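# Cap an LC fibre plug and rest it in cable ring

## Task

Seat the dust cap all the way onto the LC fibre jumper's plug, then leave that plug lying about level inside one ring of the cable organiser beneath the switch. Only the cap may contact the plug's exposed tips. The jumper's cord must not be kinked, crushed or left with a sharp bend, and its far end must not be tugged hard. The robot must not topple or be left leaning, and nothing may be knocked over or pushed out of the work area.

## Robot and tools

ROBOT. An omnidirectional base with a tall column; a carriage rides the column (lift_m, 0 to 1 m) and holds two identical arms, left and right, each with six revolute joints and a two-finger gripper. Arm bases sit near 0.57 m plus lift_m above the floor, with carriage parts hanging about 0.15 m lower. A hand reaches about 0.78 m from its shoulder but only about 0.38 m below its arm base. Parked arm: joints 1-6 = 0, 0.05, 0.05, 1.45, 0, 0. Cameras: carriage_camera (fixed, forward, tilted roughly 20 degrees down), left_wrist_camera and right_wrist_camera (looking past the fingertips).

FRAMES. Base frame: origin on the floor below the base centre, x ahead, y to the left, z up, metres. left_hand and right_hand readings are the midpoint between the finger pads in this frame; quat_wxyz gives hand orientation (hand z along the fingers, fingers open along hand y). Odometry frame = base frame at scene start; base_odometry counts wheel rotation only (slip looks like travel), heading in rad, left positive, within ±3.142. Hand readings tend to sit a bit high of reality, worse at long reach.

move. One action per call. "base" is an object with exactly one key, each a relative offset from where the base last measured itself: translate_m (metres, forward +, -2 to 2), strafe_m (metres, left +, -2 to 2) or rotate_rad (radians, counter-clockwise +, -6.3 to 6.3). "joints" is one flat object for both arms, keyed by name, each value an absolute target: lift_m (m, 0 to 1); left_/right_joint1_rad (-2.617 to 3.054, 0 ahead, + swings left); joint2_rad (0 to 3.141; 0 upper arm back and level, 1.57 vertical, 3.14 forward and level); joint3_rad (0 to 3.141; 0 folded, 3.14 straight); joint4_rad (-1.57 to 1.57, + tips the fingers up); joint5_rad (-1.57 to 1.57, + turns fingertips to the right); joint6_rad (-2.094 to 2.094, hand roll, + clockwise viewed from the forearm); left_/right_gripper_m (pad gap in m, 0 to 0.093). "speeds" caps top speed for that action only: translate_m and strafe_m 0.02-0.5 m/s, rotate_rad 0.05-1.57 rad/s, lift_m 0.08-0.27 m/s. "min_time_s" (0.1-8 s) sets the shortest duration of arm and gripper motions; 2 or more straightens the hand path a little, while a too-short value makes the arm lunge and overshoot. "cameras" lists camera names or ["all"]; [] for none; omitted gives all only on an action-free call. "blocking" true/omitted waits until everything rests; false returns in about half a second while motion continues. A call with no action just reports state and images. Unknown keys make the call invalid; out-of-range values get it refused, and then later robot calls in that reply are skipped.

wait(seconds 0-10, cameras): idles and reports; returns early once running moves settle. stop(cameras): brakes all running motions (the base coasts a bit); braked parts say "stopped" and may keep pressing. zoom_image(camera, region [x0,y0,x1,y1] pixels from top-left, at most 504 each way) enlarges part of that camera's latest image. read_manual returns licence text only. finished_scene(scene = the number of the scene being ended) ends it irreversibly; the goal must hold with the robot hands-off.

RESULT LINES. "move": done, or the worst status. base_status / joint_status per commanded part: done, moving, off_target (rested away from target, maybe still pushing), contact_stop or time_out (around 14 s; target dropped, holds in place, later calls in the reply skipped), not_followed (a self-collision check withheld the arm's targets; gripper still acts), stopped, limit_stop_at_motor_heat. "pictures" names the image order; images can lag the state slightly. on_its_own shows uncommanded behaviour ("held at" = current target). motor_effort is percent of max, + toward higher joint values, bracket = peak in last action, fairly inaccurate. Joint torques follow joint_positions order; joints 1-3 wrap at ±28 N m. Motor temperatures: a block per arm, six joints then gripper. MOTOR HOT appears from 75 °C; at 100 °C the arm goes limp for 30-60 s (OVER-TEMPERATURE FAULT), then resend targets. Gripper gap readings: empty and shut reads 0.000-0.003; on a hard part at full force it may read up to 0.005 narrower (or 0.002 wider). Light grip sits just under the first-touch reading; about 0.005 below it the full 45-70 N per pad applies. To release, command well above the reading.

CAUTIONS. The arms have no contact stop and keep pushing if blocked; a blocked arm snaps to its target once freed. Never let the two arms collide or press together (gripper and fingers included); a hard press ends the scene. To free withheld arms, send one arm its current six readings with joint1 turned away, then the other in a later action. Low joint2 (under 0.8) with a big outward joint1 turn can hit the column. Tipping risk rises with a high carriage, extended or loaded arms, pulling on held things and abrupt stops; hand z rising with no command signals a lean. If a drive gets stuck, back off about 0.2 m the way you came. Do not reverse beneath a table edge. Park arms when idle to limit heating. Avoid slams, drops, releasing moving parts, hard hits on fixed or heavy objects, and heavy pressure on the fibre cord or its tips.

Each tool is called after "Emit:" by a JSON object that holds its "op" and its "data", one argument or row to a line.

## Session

Emit:
{"op": "move", "data": {
  "cameras": ["all"]
}}

Scene clock: 0.00 s.
Joint torques (N m): no reading
Motor temperatures (°C): left_arm=[29 36 40 30 29 33 32] | right_arm=[31 34 35 30 31 30 33]
base_odometry: x=+0.000 y=+0.000 heading=+0.000
base_status: not commanded
joint_positions: lift_m=+0.300 left_joint1_rad=+0.003 left_joint2_rad=+0.028 left_joint3_rad=+0.066 left_joint4_rad=+1.405 left_joint5_rad=-0.009 left_joint6_rad=+0.044 left_gripper_m=+0.09396 right_joint1_rad=+0.019 right_joint2_rad=+0.033 right_joint3_rad=+0.043 right_joint4_rad=+1.494 right_joint5_rad=-0.026 right_joint6_rad=-0.017 right_gripper_m=+0.09396
joint_status: not commanded
motor_effort: lift_m=+35 drive_wheels=+3
left_hand: x=+0.2456 y=+0.3086 z=+1.2902 quat_wxyz=(+0.998, -0.003, +0.064, +0.024) (m; base frame)
right_hand: x=+0.2320 y=-0.3021 z=+1.2862 quat_wxyz=(+0.999, -0.014, +0.033, +0.001) (m; base frame)
pictures: carriage_camera, left_wrist_camera, right_wrist_camera
Images, in order (width x height): carriage_camera 896x504, left_wrist_camera 896x504, right_wrist_camera 896x504.

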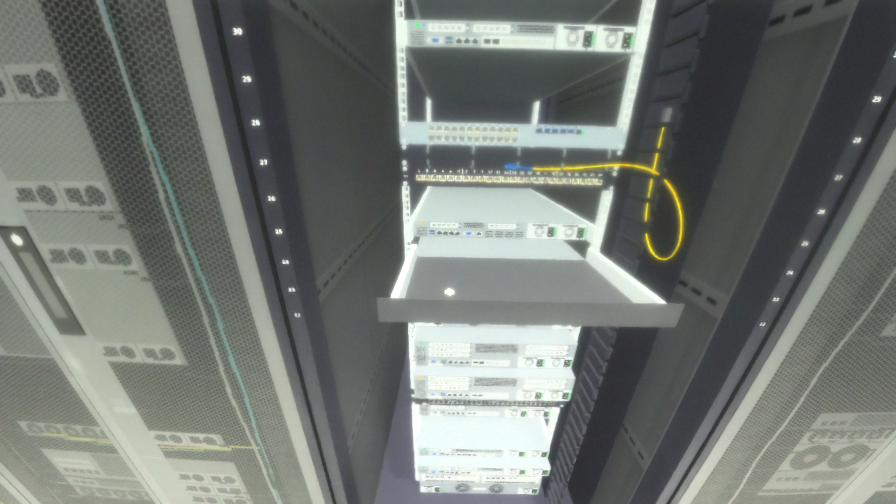

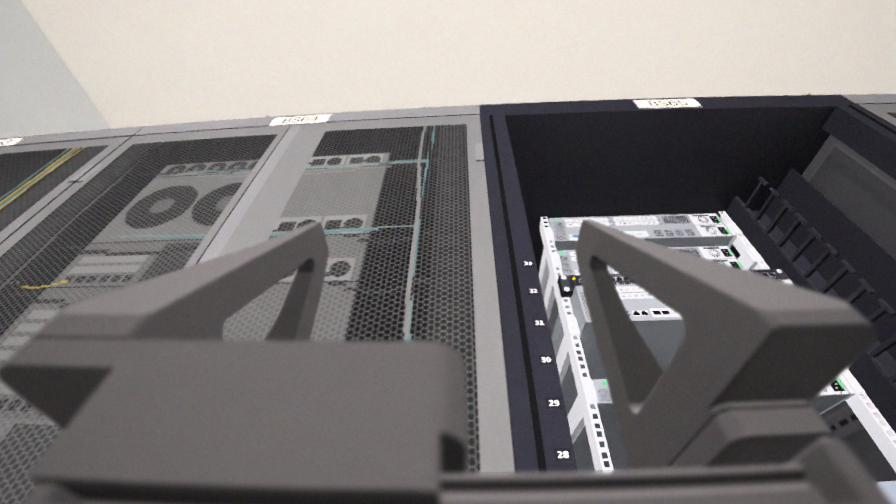

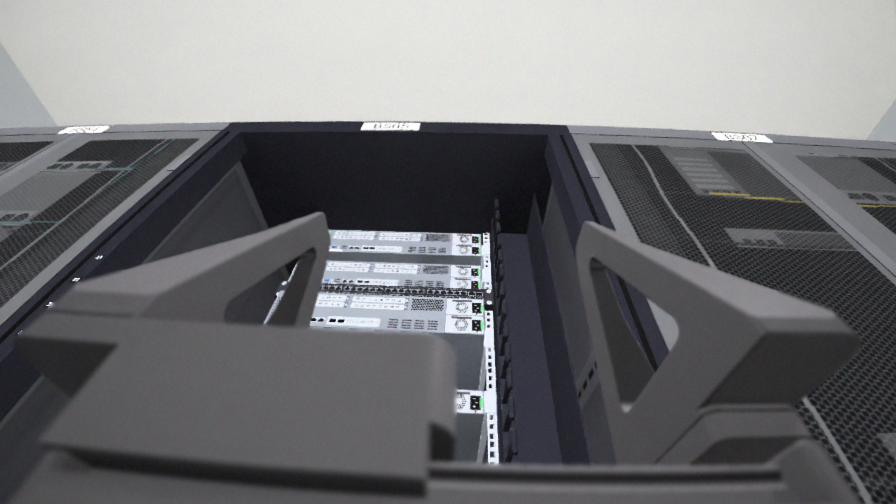

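Emit:
{"op": "zoom_image", "data": {
  "camera": "carriage_camera",
  "region": [390, 110, 700, 280]
}}

Emit:
{"op": "zoom_image", "data": {
  "camera": "carriage_camera",
  "region": [370, 230, 700, 340]
}}

Emit:
{"op": "zoom_image", "data": {
  "camera": "carriage_camera",
  "region": [470, 140, 570, 200]
}}

Scaled by 1.626 from the camera's 896x504 image, which has a finer 1280x720 frame.

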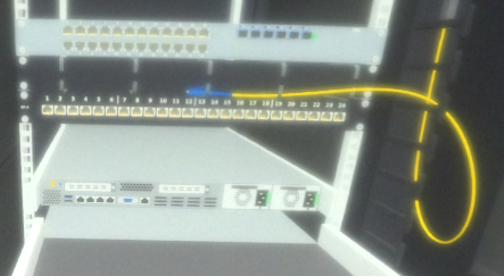

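Scaled by 1.527 from the camera's 896x504 image, which has a finer 1280x720 frame.

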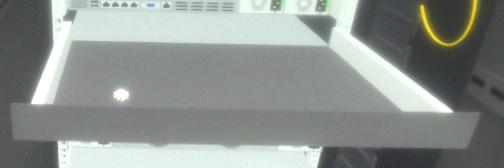

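Scaled by 5.040 from the camera's 896x504 image, which has a finer 1280x720 frame.

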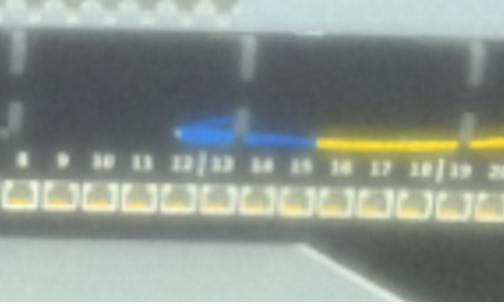

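Emit:
{"op": "move", "data": {
  "cameras": ["carriage_camera"],
  "base": {"strafe_m": -0.18},
  "joints": {"lift_m": 0.42},
  "speeds": {"strafe_m": 0.15}
}}

Emit:
{"op": "zoom_image", "data": {
  "camera": "carriage_camera",
  "region": [250, 220, 410, 340]
}}

Emit:
{"op": "zoom_image", "data": {
  "camera": "carriage_camera",
  "region": [300, 150, 620, 330]
}}

Scene clock: 28.90 s.
Joint torques (N m): left_arm=[0.09 3.69 6.49 -0.31 0.07 0.02] | right_arm=[-0.03 4.07 5.76 -0.38 0.01 -0.11]
move: done
base_odometry: x=+0.000 y=-0.180 heading=+0.001
base_status: done
joint_positions: lift_m=+0.420 left_joint1_rad=+0.003 left_joint2_rad=+0.028 left_joint3_rad=+0.066 left_joint4_rad=+1.405 left_joint5_rad=-0.009 left_joint6_rad=+0.044 left_gripper_m=+0.09396 right_joint1_rad=+0.019 right_joint2_rad=+0.033 right_joint3_rad=+0.043 right_joint4_rad=+1.494 right_joint5_rad=-0.026 right_joint6_rad=-0.017 right_gripper_m=+0.09396
joint_status: all done
motor_effort: lift_m=+35(43) drive_wheels=-1(12)
left_hand: x=+0.2456 y=+0.3086 z=+1.4103 quat_wxyz=(+0.998, -0.003, +0.064, +0.024) (m; base frame)
right_hand: x=+0.2320 y=-0.3021 z=+1.4062 quat_wxyz=(+0.999, -0.014, +0.033, +0.001) (m; base frame)
pictures: carriage_camera
Images, in order (width x height): carriage_camera 896x504.

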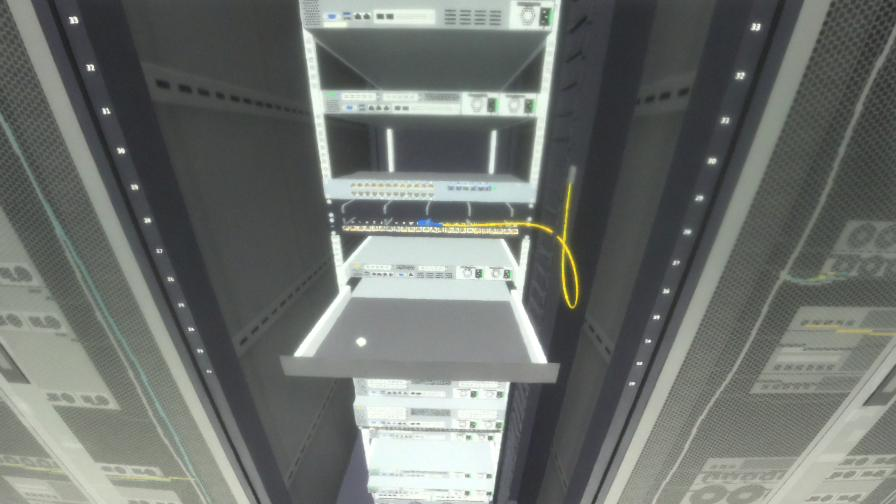

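Scaled by 3.150 from the camera's 896x504 image, which has a finer 1280x720 frame.

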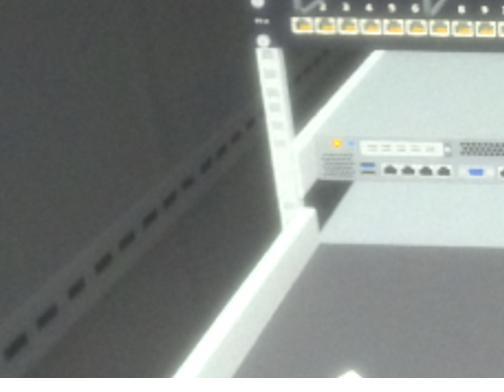

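Scaled by 1.575 from the camera's 896x504 image, which has a finer 1280x720 frame.

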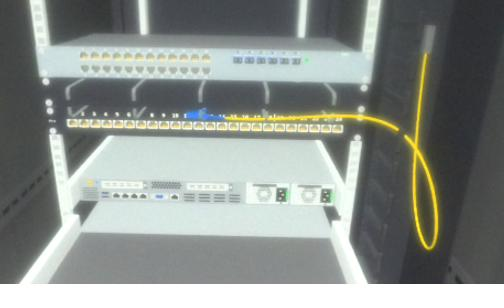

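Emit:
{"op": "zoom_image", "data": {
  "camera": "carriage_camera",
  "region": [340, 325, 384, 357]
}}

Emit:
{"op": "zoom_image", "data": {
  "camera": "carriage_camera",
  "region": [380, 195, 480, 255]
}}

Scaled by 11.455 from the camera's 896x504 image, which has a finer 1280x720 frame.

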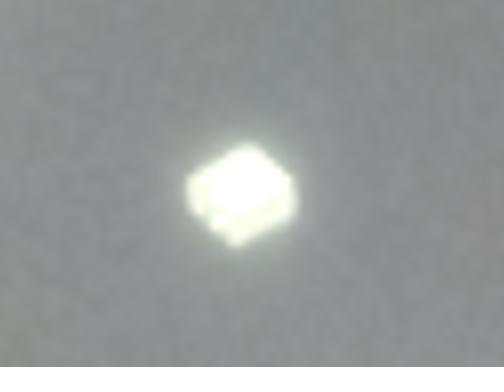

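Scaled by 5.040 from the camera's 896x504 image, which has a finer 1280x720 frame.

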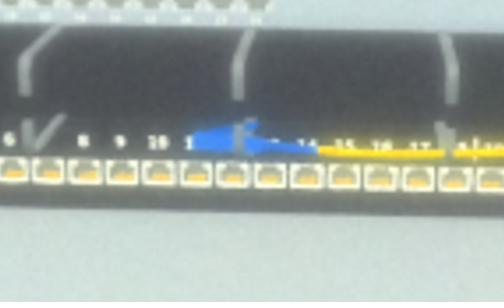

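Emit:
{"op": "move", "data": {
  "cameras": ["left_wrist_camera"],
  "joints": {"left_joint1_rad": -0.305, "left_joint2_rad": 1.504, "left_joint3_rad": 0.977, "left_joint4_rad": -0.363, "left_joint5_rad": 0.0, "left_joint6_rad": 0.0, "left_gripper_m": 0.06},
  "min_time_s": 3
}}

Scene clock: 72.70 s.
Joint torques (N m): left_arm=[-0.61 -4.89 11.04 1.46 0.13 -0.1] | right_arm=[-0.06 4.08 5.75 -0.39 0.01 -0.11]
move: done
base_odometry: x=+0.000 y=-0.180 heading=+0.001
base_status: not commanded
joint_positions: lift_m=+0.420 left_joint1_rad=-0.297 left_joint2_rad=+1.494 left_joint3_rad=+0.940 left_joint4_rad=-0.352 left_joint5_rad=-0.009 left_joint6_rad=+0.011 left_gripper_m=+0.06013 right_joint1_rad=+0.019 right_joint2_rad=+0.033 right_joint3_rad=+0.043 right_joint4_rad=+1.494 right_joint5_rad=-0.026 right_joint6_rad=-0.017 right_gripper_m=+0.09396
joint_status: all done
motor_effort: lift_m=+35(35) drive_wheels=+2(6)
left_hand: x=+0.5911 y=+0.1937 z=+1.0778 quat_wxyz=(+0.324, +0.143, +0.934, -0.042) (m; base frame)
right_hand: x=+0.2320 y=-0.3021 z=+1.4062 quat_wxyz=(+0.999, -0.014, +0.033, +0.001) (m; base frame)
pictures: left_wrist_camera
Images, in order (width x height): left_wrist_camera 896x504.

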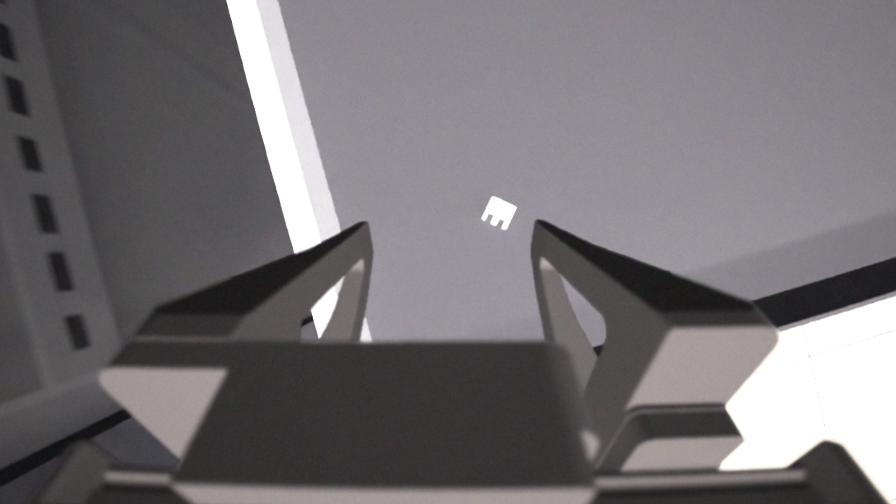

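Emit:
{"op": "zoom_image", "data": {
  "camera": "left_wrist_camera",
  "region": [470, 185, 530, 245]
}}

Scaled by 8.400 from the camera's 896x504 image, which has a finer 1280x720 frame.

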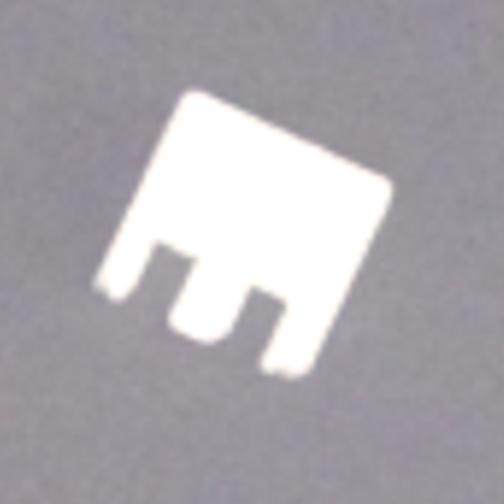

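Emit:
{"op": "move", "data": {
  "cameras": ["left_wrist_camera"],
  "joints": {"left_joint1_rad": -0.36, "left_joint2_rad": 2.147, "left_joint3_rad": 1.965, "left_joint4_rad": -1.378, "left_joint5_rad": 0.012, "left_joint6_rad": 0.385, "left_gripper_m": 0.04},
  "min_time_s": 2.5
}}

Emit:
{"op": "zoom_image", "data": {
  "camera": "left_wrist_camera",
  "region": [348, 150, 548, 350]
}}

Scene clock: 163.47 s.
Joint torques (N m): left_arm=[-0.62 -8.9 9.89 0.12 0.2 0.11] | right_arm=[-0.05 4.05 5.75 -0.38 0.01 -0.11]
Motor temperatures (°C): left_arm=[29 38 55 33 29 33 32] | right_arm=[31 36 38 30 31 30 33]
move: done
base_odometry: x=+0.000 y=-0.180 heading=+0.001
base_status: not commanded
joint_positions: lift_m=+0.420 left_joint1_rad=-0.352 left_joint2_rad=+2.131 left_joint3_rad=+1.931 left_joint4_rad=-1.364 left_joint5_rad=-0.001 left_joint6_rad=+0.374 left_gripper_m=+0.04013 right_joint1_rad=+0.019 right_joint2_rad=+0.033 right_joint3_rad=+0.043 right_joint4_rad=+1.494 right_joint5_rad=-0.026 right_joint6_rad=-0.017 right_gripper_m=+0.09396
joint_status: all done
motor_effort: lift_m=+35(35) drive_wheels=-4(7)
left_hand: x=+0.6039 y=+0.1644 z=+1.0732 quat_wxyz=(+0.003, +0.355, +0.935, +0.000) (m; base frame)
right_hand: x=+0.2320 y=-0.3021 z=+1.4062 quat_wxyz=(+0.999, -0.014, +0.033, +0.001) (m; base frame)
pictures: left_wrist_camera
Images, in order (width x height): left_wrist_camera 896x504.

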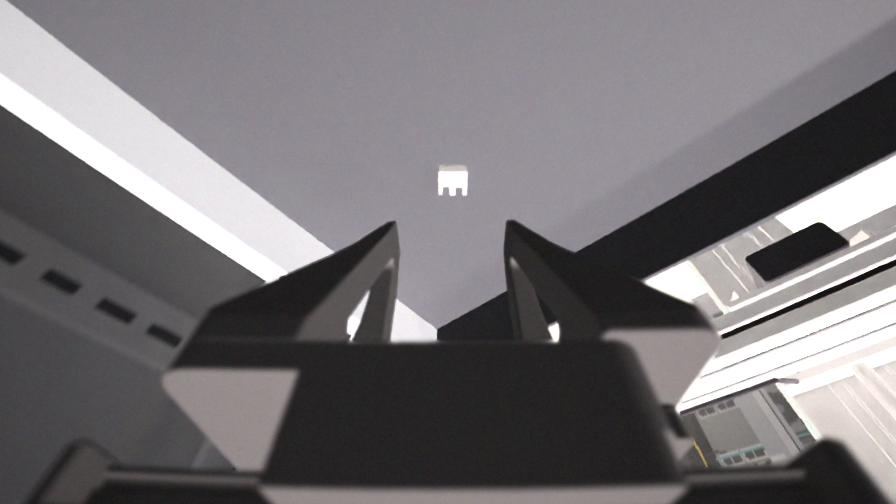

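Scaled by 2.520 from the camera's 896x504 image, which has a finer 1280x720 frame.

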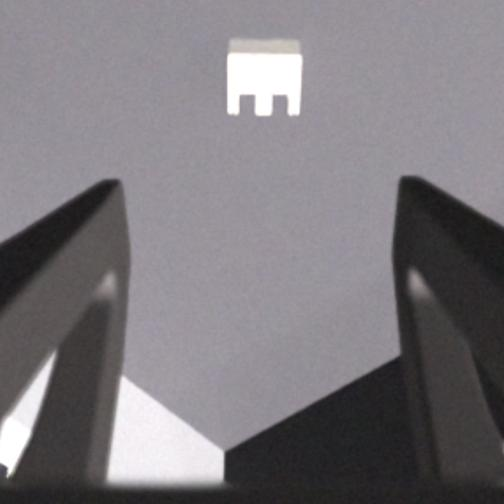

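Emit:
{"op": "move", "data": {
  "cameras": ["left_wrist_camera"],
  "joints": {"left_joint1_rad": -0.337, "left_joint2_rad": 2.082, "left_joint3_rad": 1.744, "left_joint4_rad": -1.1975, "left_joint6_rad": 0.393},
  "min_time_s": 2
}}

Emit:
{"op": "zoom_image", "data": {
  "camera": "left_wrist_camera",
  "region": [388, 150, 508, 270]
}}

Scene clock: 183.40 s.
Joint torques (N m): left_arm=[0.66 -13.6 5.7 0.39 0.19 0.11] | right_arm=[-0.05 4.08 5.76 -0.38 0.01 -0.11]
Motor temperatures (°C): left_arm=[29 41 56 32 29 33 32] | right_arm=[31 36 39 30 31 30 33]
move: done
base_odometry: x=+0.000 y=-0.180 heading=+0.001
base_status: not commanded
joint_positions: lift_m=+0.420 left_joint1_rad=-0.345 left_joint2_rad=+2.125 left_joint3_rad=+1.758 left_joint4_rad=-1.211 left_joint5_rad=+0.000 left_joint6_rad=+0.382 left_gripper_m=+0.04013 right_joint1_rad=+0.019 right_joint2_rad=+0.033 right_joint3_rad=+0.043 right_joint4_rad=+1.494 right_joint5_rad=-0.026 right_joint6_rad=-0.017 right_gripper_m=+0.09396
joint_status: all done
motor_effort: lift_m=+35(35) drive_wheels=+0(6)
left_hand: x=+0.5986 y=+0.1694 z=+1.0322 quat_wxyz=(-0.004, +0.355, +0.935, +0.000) (m; base frame)
right_hand: x=+0.2320 y=-0.3021 z=+1.4062 quat_wxyz=(+0.999, -0.014, +0.033, +0.001) (m; base frame)
pictures: left_wrist_camera
Images, in order (width x height): left_wrist_camera 896x504.

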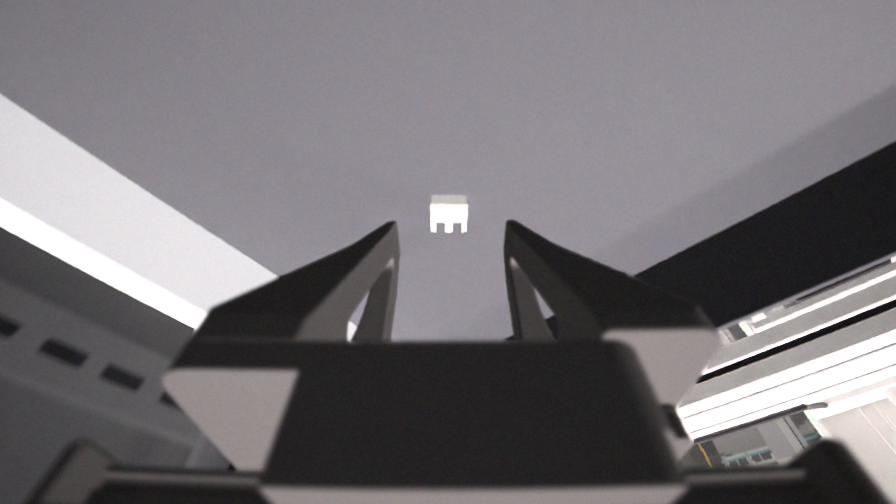

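Scaled by 4.200 from the camera's 896x504 image, which has a finer 1280x720 frame.

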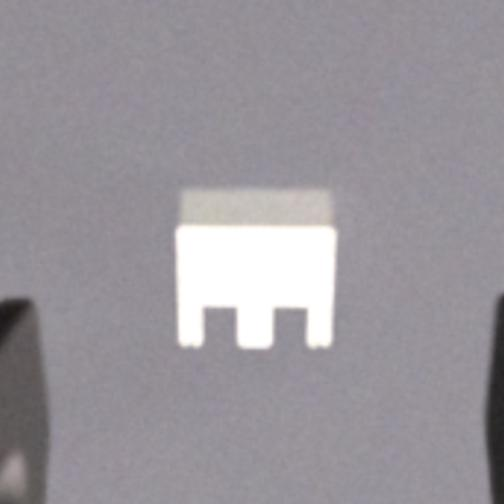

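Emit:
{"op": "move", "data": {
  "cameras": ["left_wrist_camera"],
  "joints": {"lift_m": 0.411, "left_gripper_m": 0.03},
  "speeds": {"lift_m": 0.08}
}}

Emit:
{"op": "zoom_image", "data": {
  "camera": "left_wrist_camera",
  "region": [388, 150, 508, 270]
}}

Scene clock: 208.80 s.
Joint torques (N m): left_arm=[0.7 -12.9 6.02 0.36 0.18 0.12] | right_arm=[-0.06 4.07 5.75 -0.39 0.01 -0.11]
Motor temperatures (°C): left_arm=[29 51 52 32 29 33 32] | right_arm=[31 36 39 30 31 30 33]
move: done
base_odometry: x=+0.000 y=-0.180 heading=+0.001
base_status: not commanded
joint_positions: lift_m=+0.411 left_joint1_rad=-0.345 left_joint2_rad=+2.117 left_joint3_rad=+1.754 left_joint4_rad=-1.208 left_joint5_rad=+0.001 left_joint6_rad=+0.382 left_gripper_m=+0.03013 right_joint1_rad=+0.019 right_joint2_rad=+0.033 right_joint3_rad=+0.043 right_joint4_rad=+1.494 right_joint5_rad=-0.026 right_joint6_rad=-0.017 right_gripper_m=+0.09396
joint_status: all done
motor_effort: lift_m=+35(35) drive_wheels=-2(6)
left_hand: x=+0.5987 y=+0.1691 z=+1.0252 quat_wxyz=(+0.000, +0.355, +0.935, +0.000) (m; base frame)
right_hand: x=+0.2321 y=-0.3021 z=+1.3972 quat_wxyz=(+0.999, -0.014, +0.033, +0.001) (m; base frame)
pictures: left_wrist_camera
Images, in order (width x height): left_wrist_camera 896x504.

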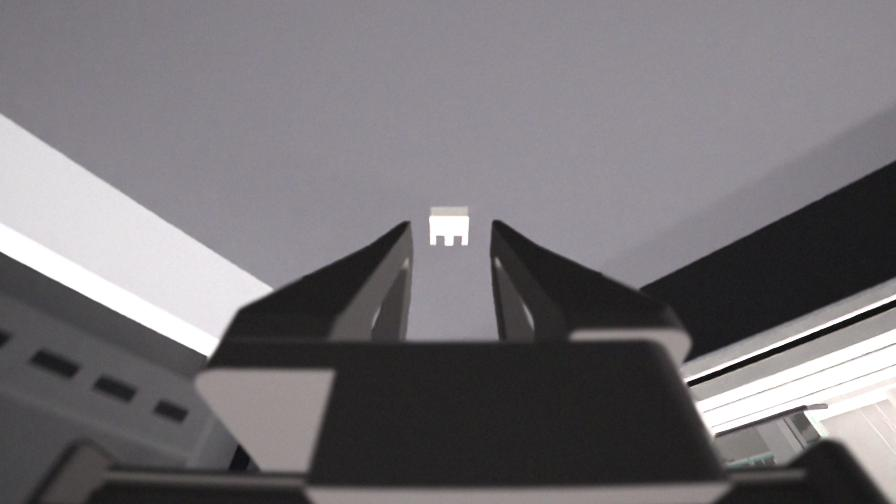

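Scaled by 4.200 from the camera's 896x504 image, which has a finer 1280x720 frame.

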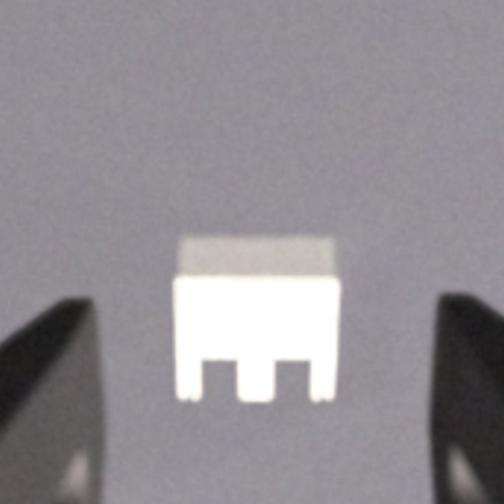

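Emit:
{"op": "move", "data": {
  "cameras": ["left_wrist_camera"],
  "joints": {"lift_m": 0.403},
  "speeds": {"lift_m": 0.08}
}}

Emit:
{"op": "zoom_image", "data": {
  "camera": "left_wrist_camera",
  "region": [388, 170, 508, 290]
}}

Scene clock: 227.87 s.
Joint torques (N m): left_arm=[0.66 -12.29 6.05 0.34 0.18 0.1] | right_arm=[-0.06 4.07 5.75 -0.38 0.02 -0.11]
Motor temperatures (°C): left_arm=[29 56 49 32 29 33 32] | right_arm=[31 36 39 30 31 30 33]
move: done
base_odometry: x=+0.000 y=-0.180 heading=+0.001
base_status: not commanded
joint_positions: lift_m=+0.403 left_joint1_rad=-0.345 left_joint2_rad=+2.109 left_joint3_rad=+1.754 left_joint4_rad=-1.204 left_joint5_rad=+0.002 left_joint6_rad=+0.383 left_gripper_m=+0.03013 right_joint1_rad=+0.019 right_joint2_rad=+0.033 right_joint3_rad=+0.043 right_joint4_rad=+1.494 right_joint5_rad=-0.026 right_joint6_rad=-0.017 right_gripper_m=+0.09396
joint_status: all done
motor_effort: lift_m=+33(34) drive_wheels=-2(5)
left_hand: x=+0.6000 y=+0.1684 z=+1.0204 quat_wxyz=(+0.006, +0.356, +0.934, -0.001) (m; base frame)
right_hand: x=+0.2321 y=-0.3021 z=+1.3893 quat_wxyz=(+0.999, -0.014, +0.033, +0.001) (m; base frame)
pictures: left_wrist_camera
Images, in order (width x height): left_wrist_camera 896x504.

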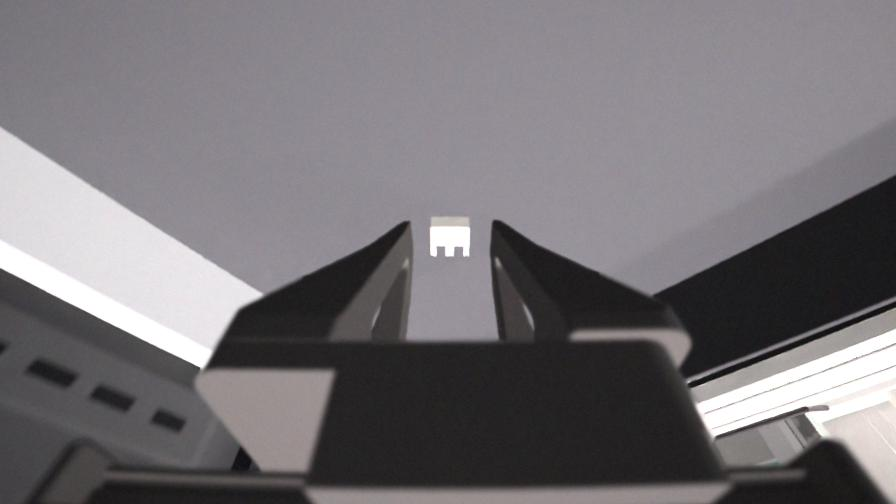

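Scaled by 4.200 from the camera's 896x504 image, which has a finer 1280x720 frame.

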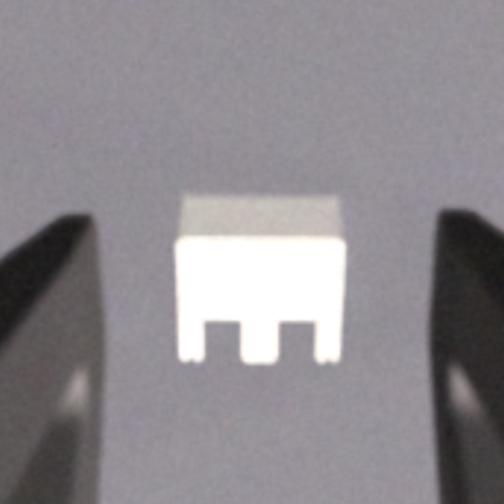

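Emit:
{"op": "move", "data": {
  "cameras": ["left_wrist_camera"],
  "joints": {"lift_m": 0.3975, "left_joint2_rad": 2.1, "left_joint4_rad": -1.215},
  "speeds": {"lift_m": 0.08}
}}

Emit:
{"op": "zoom_image", "data": {
  "camera": "left_wrist_camera",
  "region": [388, 170, 508, 290]
}}

Scene clock: 256.00 s.
Joint torques (N m): left_arm=[0.68 -9.8 6.09 0.21 0.14 0.1] | right_arm=[-0.03 4.1 5.74 -0.38 0.01 -0.11]
move: done
base_odometry: x=+0.000 y=-0.180 heading=+0.001
base_status: not commanded
joint_positions: lift_m=+0.398 left_joint1_rad=-0.345 left_joint2_rad=+2.098 left_joint3_rad=+1.754 left_joint4_rad=-1.208 left_joint5_rad=+0.006 left_joint6_rad=+0.384 left_gripper_m=+0.03013 right_joint1_rad=+0.019 right_joint2_rad=+0.033 right_joint3_rad=+0.043 right_joint4_rad=+1.494 right_joint5_rad=-0.026 right_joint6_rad=-0.017 right_gripper_m=+0.09396
joint_status: all done
motor_effort: lift_m=+32(32) drive_wheels=-3(5)
left_hand: x=+0.5993 y=+0.1679 z=+1.0194 quat_wxyz=(+0.010, +0.356, +0.934, -0.003) (m; base frame)
right_hand: x=+0.2321 y=-0.3021 z=+1.3839 quat_wxyz=(+0.999, -0.014, +0.033, +0.001) (m; base frame)
pictures: left_wrist_camera
Images, in order (width x height): left_wrist_camera 896x504.

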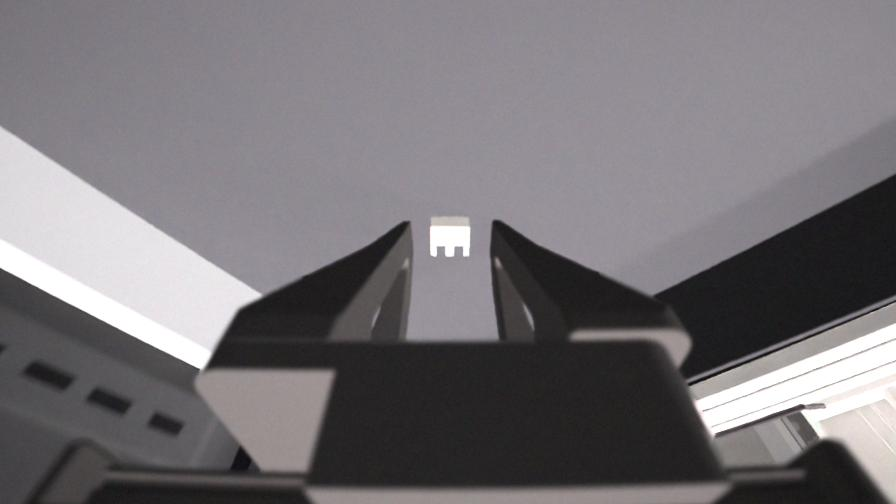

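Scaled by 4.200 from the camera's 896x504 image, which has a finer 1280x720 frame.

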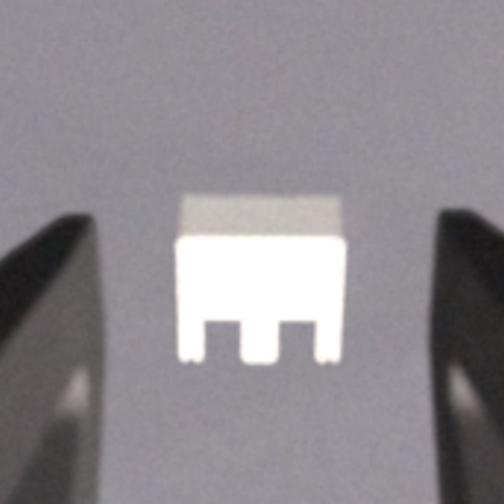

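Emit:
{"op": "move", "data": {
  "cameras": [],
  "joints": {"lift_m": 0.412},
  "speeds": {"lift_m": 0.08}
}}

Emit:
{"op": "move", "data": {
  "cameras": ["left_wrist_camera"],
  "joints": {"left_joint1_rad": -0.3606, "left_joint2_rad": 2.160, "left_joint3_rad": 1.848, "left_joint4_rad": -1.248, "left_joint5_rad": -0.008, "left_joint6_rad": 0.361},
  "min_time_s": 1.5
}}

Emit:
{"op": "zoom_image", "data": {
  "camera": "left_wrist_camera",
  "region": [388, 170, 508, 290]
}}

Scene clock: 272.03 s.
Joint torques (N m): left_arm=[0.66 -9.91 6.27 0.2 0.13 0.1] | right_arm=[-0.05 4.14 5.76 -0.38 0.01 -0.11]
move: done
base_odometry: x=+0.000 y=-0.180 heading=+0.001
base_status: not commanded
joint_positions: lift_m=+0.412 left_joint1_rad=-0.345 left_joint2_rad=+2.100 left_joint3_rad=+1.752 left_joint4_rad=-1.209 left_joint5_rad=+0.007 left_joint6_rad=+0.384 left_gripper_m=+0.03013 right_joint1_rad=+0.019 right_joint2_rad=+0.033 right_joint3_rad=+0.043 right_joint4_rad=+1.494 right_joint5_rad=-0.026 right_joint6_rad=-0.017 right_gripper_m=+0.09396
joint_status: all done
motor_effort: lift_m=+35(43) drive_wheels=-1(7)
left_hand: x=+0.5984 y=+0.1682 z=+1.0324 quat_wxyz=(+0.007, +0.356, +0.934, -0.003) (m; base frame)
right_hand: x=+0.2321 y=-0.3021 z=+1.3982 quat_wxyz=(+0.999, -0.014, +0.033, +0.001) (m; base frame)
pictures: none
No camera images: "cameras" was empty.

Scene clock: 273.83 s.
Joint torques (N m): left_arm=[-0.59 -9.01 9.88 0.12 -0.03 -0.09] | right_arm=[-0.06 4.08 5.75 -0.37 0.01 -0.11]
move: done
base_odometry: x=+0.000 y=-0.180 heading=+0.001
base_status: not commanded
joint_positions: lift_m=+0.412 left_joint1_rad=-0.352 left_joint2_rad=+2.144 left_joint3_rad=+1.815 left_joint4_rad=-1.235 left_joint5_rad=+0.005 left_joint6_rad=+0.372 left_gripper_m=+0.03013 right_joint1_rad=+0.019 right_joint2_rad=+0.033 right_joint3_rad=+0.043 right_joint4_rad=+1.494 right_joint5_rad=-0.026 right_joint6_rad=-0.017 right_gripper_m=+0.09396
joint_status: all done
motor_effort: lift_m=+35(35) drive_wheels=-1(6)
left_hand: x=+0.6054 y=+0.1626 z=+1.0307 quat_wxyz=(+0.003, +0.354, +0.935, -0.002) (m; base frame)
right_hand: x=+0.2321 y=-0.3021 z=+1.3982 quat_wxyz=(+0.999, -0.014, +0.033, +0.001) (m; base frame)
pictures: left_wrist_camera
Images, in order (width x height): left_wrist_camera 896x504.

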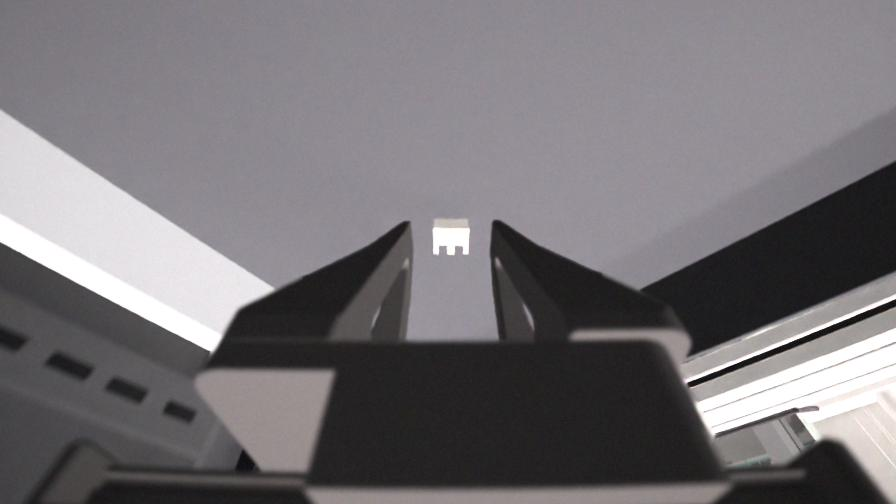

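Scaled by 4.200 from the camera's 896x504 image, which has a finer 1280x720 frame.

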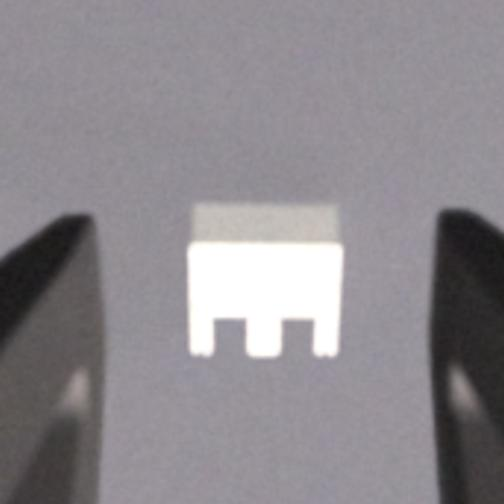

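Emit:
{"op": "move", "data": {
  "cameras": [],
  "joints": {"lift_m": 0.4045},
  "speeds": {"lift_m": 0.08}
}}

Emit:
{"op": "move", "data": {
  "cameras": ["left_wrist_camera"],
  "joints": {"lift_m": 0.4033},
  "speeds": {"lift_m": 0.08}
}}

Emit:
{"op": "zoom_image", "data": {
  "camera": "left_wrist_camera",
  "region": [388, 170, 508, 290]
}}

Scene clock: 282.07 s.
Joint torques (N m): left_arm=[-0.62 -9.69 9.32 0.13 -0.04 -0.1] | right_arm=[-0.08 4.03 5.75 -0.4 0.01 -0.11]
Motor temperatures (°C): left_arm=[29 51 49 32 29 33 32] | right_arm=[31 36 39 30 31 30 33]
move: done
base_odometry: x=+0.000 y=-0.180 heading=+0.001
base_status: not commanded
joint_positions: lift_m=+0.405 left_joint1_rad=-0.352 left_joint2_rad=+2.152 left_joint3_rad=+1.821 left_joint4_rad=-1.238 left_joint5_rad=+0.004 left_joint6_rad=+0.371 left_gripper_m=+0.03013 right_joint1_rad=+0.019 right_joint2_rad=+0.033 right_joint3_rad=+0.043 right_joint4_rad=+1.494 right_joint5_rad=-0.026 right_joint6_rad=-0.017 right_gripper_m=+0.09396
joint_status: all done
motor_effort: lift_m=+34(35) drive_wheels=-1(5)
left_hand: x=+0.6060 y=+0.1626 z=+1.0219 quat_wxyz=(+0.001, +0.354, +0.935, -0.002) (m; base frame)
right_hand: x=+0.2320 y=-0.3021 z=+1.3908 quat_wxyz=(+0.999, -0.014, +0.033, +0.001) (m; base frame)
pictures: none
No camera images: "cameras" was empty.

Scene clock: 282.40 s.
Joint torques (N m): left_arm=[-0.59 -9.65 9.26 0.15 -0.02 -0.09] | right_arm=[-0.06 4.08 5.79 -0.4 0.02 -0.11]
move: done
base_odometry: x=+0.000 y=-0.180 heading=+0.001
base_status: not commanded
joint_positions: lift_m=+0.403 left_joint1_rad=-0.352 left_joint2_rad=+2.152 left_joint3_rad=+1.821 left_joint4_rad=-1.239 left_joint5_rad=+0.003 left_joint6_rad=+0.371 left_gripper_m=+0.03013 right_joint1_rad=+0.019 right_joint2_rad=+0.033 right_joint3_rad=+0.043 right_joint4_rad=+1.494 right_joint5_rad=-0.026 right_joint6_rad=-0.017 right_gripper_m=+0.09396
joint_status: all done
motor_effort: lift_m=+33(34) drive_wheels=-1(5)
left_hand: x=+0.6060 y=+0.1626 z=+1.0208 quat_wxyz=(+0.001, +0.354, +0.935, -0.002) (m; base frame)
right_hand: x=+0.2321 y=-0.3021 z=+1.3896 quat_wxyz=(+0.999, -0.014, +0.033, +0.001) (m; base frame)
pictures: left_wrist_camera
Images, in order (width x height): left_wrist_camera 896x504.

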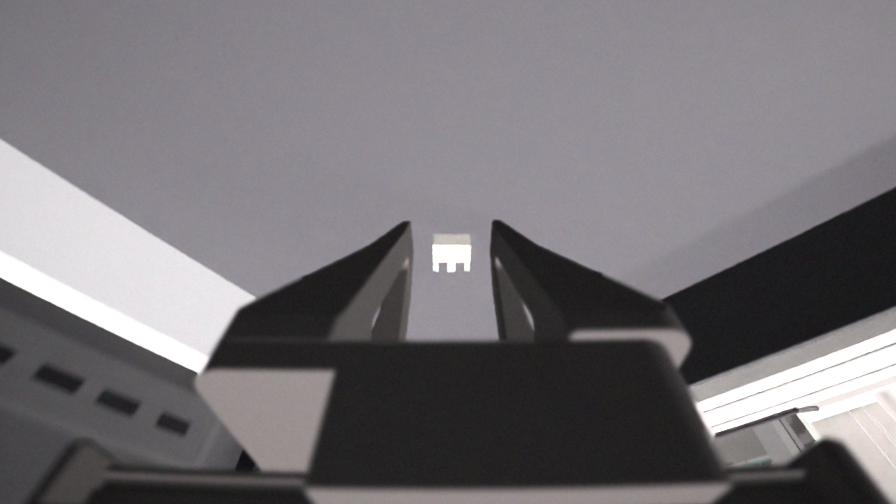

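Scaled by 4.200 from the camera's 896x504 image, which has a finer 1280x720 frame.

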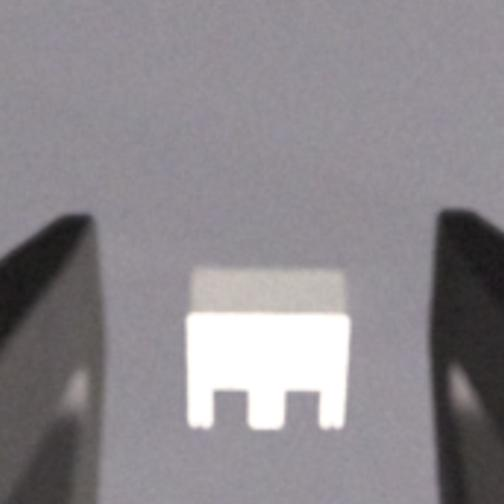

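Emit:
{"op": "move", "data": {
  "cameras": ["left_wrist_camera"],
  "joints": {"left_gripper_m": 0.0085},
  "min_time_s": 2.5
}}

Emit:
{"op": "zoom_image", "data": {
  "camera": "left_wrist_camera",
  "region": [388, 170, 508, 290]
}}

Scene clock: 295.37 s.
Joint torques (N m): left_arm=[-0.61 -9.7 9.26 0.15 -0.02 -0.09] | right_arm=[-0.06 4.07 5.76 -0.38 0.01 -0.11]
move: done
base_odometry: x=+0.000 y=-0.180 heading=+0.001
base_status: not commanded
joint_positions: lift_m=+0.403 left_joint1_rad=-0.352 left_joint2_rad=+2.152 left_joint3_rad=+1.821 left_joint4_rad=-1.239 left_joint5_rad=+0.003 left_joint6_rad=+0.371 left_gripper_m=+0.01241 right_joint1_rad=+0.019 right_joint2_rad=+0.033 right_joint3_rad=+0.043 right_joint4_rad=+1.494 right_joint5_rad=-0.026 right_joint6_rad=-0.017 right_gripper_m=+0.09396
joint_status: all done
motor_effort: lift_m=+33(33) drive_wheels=-2(6)
left_hand: x=+0.6060 y=+0.1626 z=+1.0208 quat_wxyz=(+0.001, +0.354, +0.935, -0.002) (m; base frame)
right_hand: x=+0.2321 y=-0.3021 z=+1.3896 quat_wxyz=(+0.999, -0.014, +0.033, +0.001) (m; base frame)
pictures: left_wrist_camera
Images, in order (width x height): left_wrist_camera 896x504.

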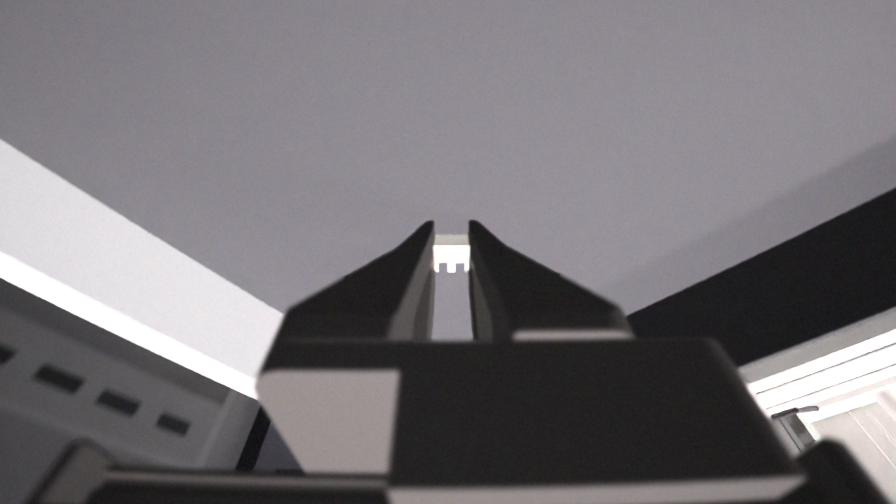

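Scaled by 4.200 from the camera's 896x504 image, which has a finer 1280x720 frame.

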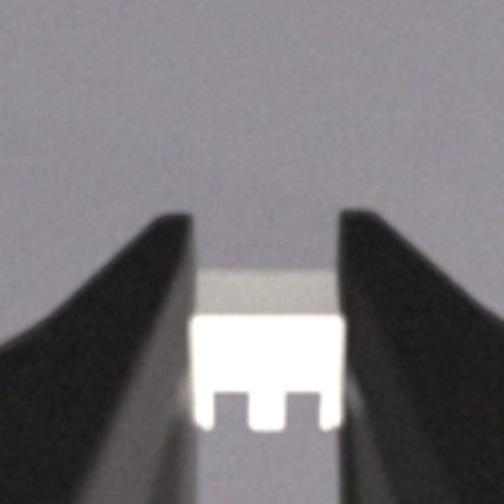

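Emit:
{"op": "move", "data": {
  "cameras": ["left_wrist_camera"],
  "joints": {"lift_m": 0.5},
  "speeds": {"lift_m": 0.12}
}}

Emit:
{"op": "zoom_image", "data": {
  "camera": "left_wrist_camera",
  "region": [388, 170, 508, 290]
}}

Emit:
{"op": "move", "data": {
  "cameras": [],
  "joints": {"left_joint1_rad": 0.1, "left_joint2_rad": 1.03, "left_joint3_rad": 1.0, "left_joint4_rad": -1.0, "left_joint5_rad": 0.0, "left_joint6_rad": 0.37, "right_joint1_rad": 0.3, "right_joint2_rad": 1.4, "right_joint3_rad": 0.9, "right_joint4_rad": 0.6, "right_joint5_rad": 0.4, "right_joint6_rad": -0.8, "right_gripper_m": 0.035},
  "min_time_s": 3
}}

Emit:
{"op": "move", "data": {
  "cameras": ["right_wrist_camera", "left_wrist_camera"],
  "joints": {"right_joint1_rad": 0.9765, "right_joint2_rad": 1.812, "right_joint3_rad": 1.1804, "right_joint4_rad": 0.651, "right_joint5_rad": 0.8409, "right_joint6_rad": -1.578, "lift_m": 0.4125},
  "base": {"strafe_m": -0.016},
  "min_time_s": 2.5
}}

Scene clock: 326.90 s.
Joint torques (N m): left_arm=[-0.61 -10.06 8.99 0.15 -0.02 -0.09] | right_arm=[-0.05 4.08 5.74 -0.36 0.01 -0.11]
Motor temperatures (°C): left_arm=[29 55 50 31 29 33 33] | right_arm=[31 36 39 30 31 30 33]
move: done
base_odometry: x=+0.000 y=-0.180 heading=+0.001
base_status: not commanded
joint_positions: lift_m=+0.500 left_joint1_rad=-0.352 left_joint2_rad=+2.157 left_joint3_rad=+1.824 left_joint4_rad=-1.240 left_joint5_rad=+0.003 left_joint6_rad=+0.371 left_gripper_m=+0.01241 right_joint1_rad=+0.019 right_joint2_rad=+0.033 right_joint3_rad=+0.043 right_joint4_rad=+1.494 right_joint5_rad=-0.026 right_joint6_rad=-0.017 right_gripper_m=+0.09396
joint_status: all done
motor_effort: lift_m=+35(43) drive_wheels=-5(7)
left_hand: x=+0.6063 y=+0.1627 z=+1.1164 quat_wxyz=(-0.001, +0.354, +0.935, -0.001) (m; base frame)
right_hand: x=+0.2321 y=-0.3021 z=+1.4862 quat_wxyz=(+0.999, -0.014, +0.033, +0.001) (m; base frame)
pictures: left_wrist_camera
Images, in order (width x height): left_wrist_camera 896x504.

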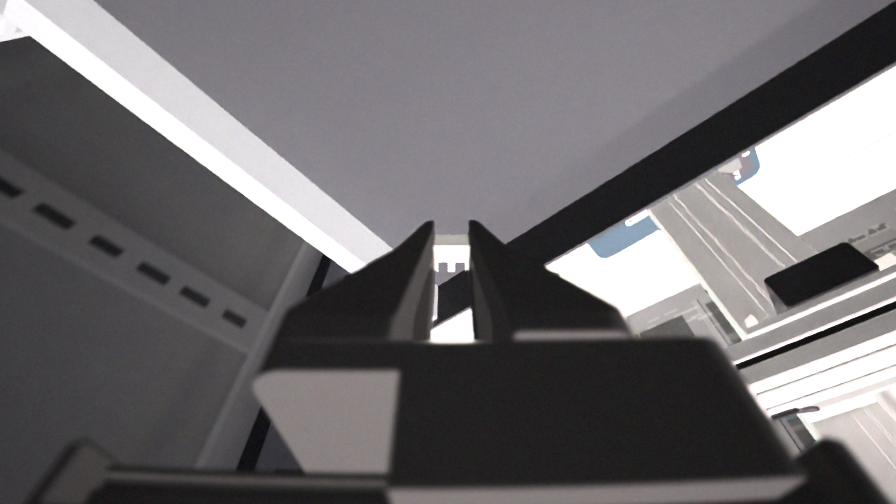

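Scaled by 4.200 from the camera's 896x504 image, which has a finer 1280x720 frame.

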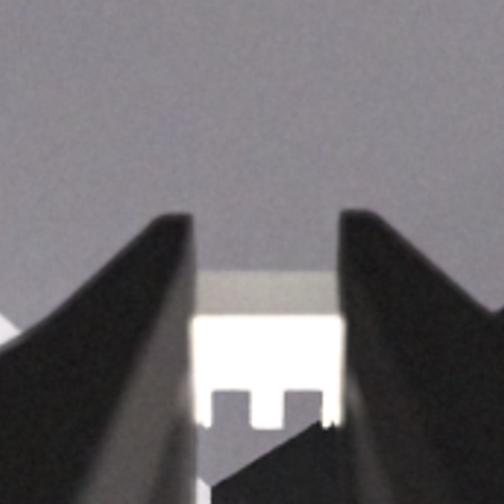

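Scene clock: 330.37 s.
Joint torques (N m): left_arm=[0.72 -2.99 6.35 1.51 0.06 -0.01] | right_arm=[0.88 13.11 6.06 -7.69 -1.24 0.32]
move: off_target
base_odometry: x=+0.000 y=-0.180 heading=+0.000
base_status: not commanded
joint_positions: lift_m=+0.500 left_joint1_rad=+0.092 left_joint2_rad=+1.042 left_joint3_rad=+1.015 left_joint4_rad=-1.016 left_joint5_rad=+0.002 left_joint6_rad=+0.371 left_gripper_m=+0.01241 right_joint1_rad=+0.291 right_joint2_rad=+1.224 right_joint3_rad=+0.904 right_joint4_rad=+1.486 right_joint5_rad=+0.493 right_joint6_rad=-0.837 right_gripper_m=+0.03515
joint_status: right_joint2_rad off_target (ended at +1.223, target +1.400); right_joint4_rad off_target (ended at +1.486, target +0.600); right_joint5_rad off_target (ended at +0.493, target +0.400); right_joint6_rad off_target (ended at -0.837, target -0.800); the others done
motor_effort: lift_m=+35(36) drive_wheels=+2(6)
left_hand: x=+0.4724 y=+0.3302 z=+1.2346 quat_wxyz=(+0.254, +0.135, +0.956, +0.059) (m; base frame)
right_hand: x=+0.4986 y=-0.3080 z=+1.6046 quat_wxyz=(+0.902, +0.098, +0.293, -0.304) (m; base frame)
pictures: none
No camera images: "cameras" was empty.

Scene clock: 333.17 s.
Joint torques (N m): left_arm=[0.64 -2.61 7.01 1.42 0.06 -0.01] | right_arm=[0.49 -8.76 9.73 2.47 0.12 -0.14]
Motor temperatures (°C): left_arm=[29 53 50 32 29 33 33] | right_arm=[31 37 40 37 31 30 33]
move: done
base_odometry: x=+0.000 y=-0.196 heading=+0.001
base_status: done
joint_positions: lift_m=+0.413 left_joint1_rad=+0.093 left_joint2_rad=+1.038 left_joint3_rad=+1.008 left_joint4_rad=-1.007 left_joint5_rad=+0.002 left_joint6_rad=+0.371 left_gripper_m=+0.01241 right_joint1_rad=+0.971 right_joint2_rad=+1.796 right_joint3_rad=+1.155 right_joint4_rad=+0.651 right_joint5_rad=+0.830 right_joint6_rad=-1.566 right_gripper_m=+0.03513
joint_status: all done
motor_effort: lift_m=+34(35) drive_wheels=+3(11)
left_hand: x=+0.4730 y=+0.3306 z=+1.1467 quat_wxyz=(+0.257, +0.134, +0.955, +0.060) (m; base frame)
right_hand: x=+0.6049 y=+0.0356 z=+1.2406 quat_wxyz=(+0.538, -0.530, +0.465, -0.462) (m; base frame)
pictures: left_wrist_camera, right_wrist_camera
Images, in order (width x height): left_wrist_camera 896x504, right_wrist_camera 896x504.

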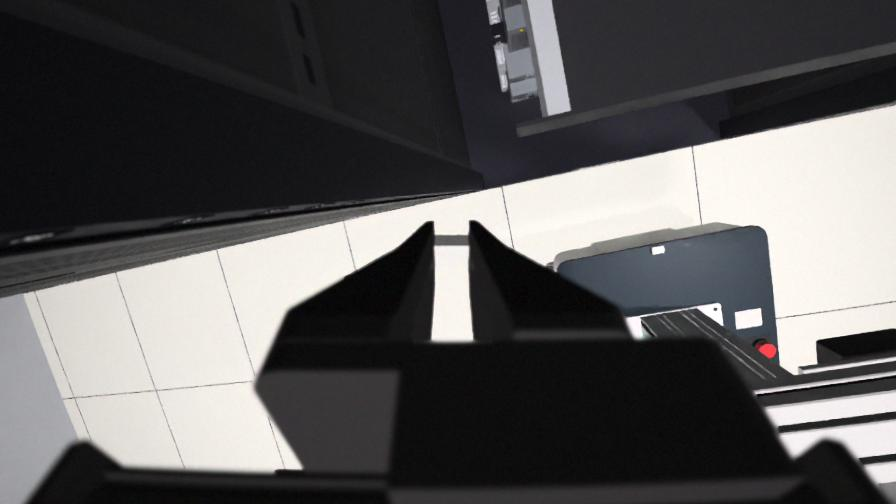

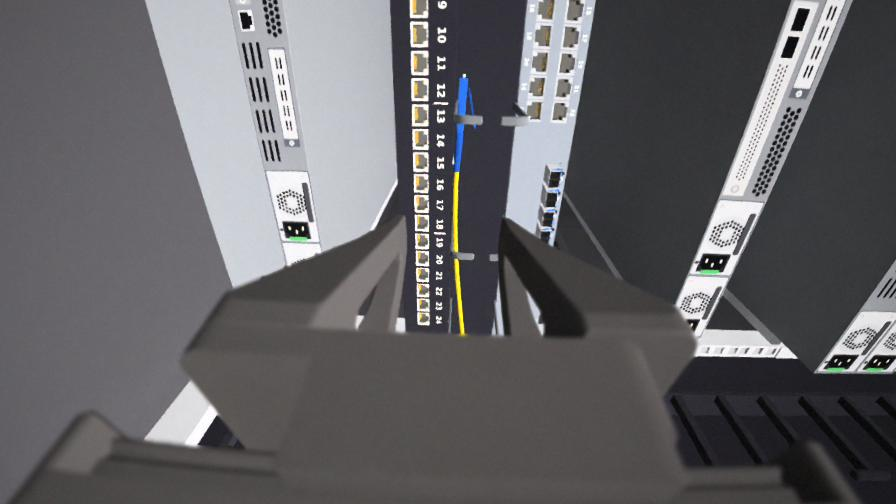

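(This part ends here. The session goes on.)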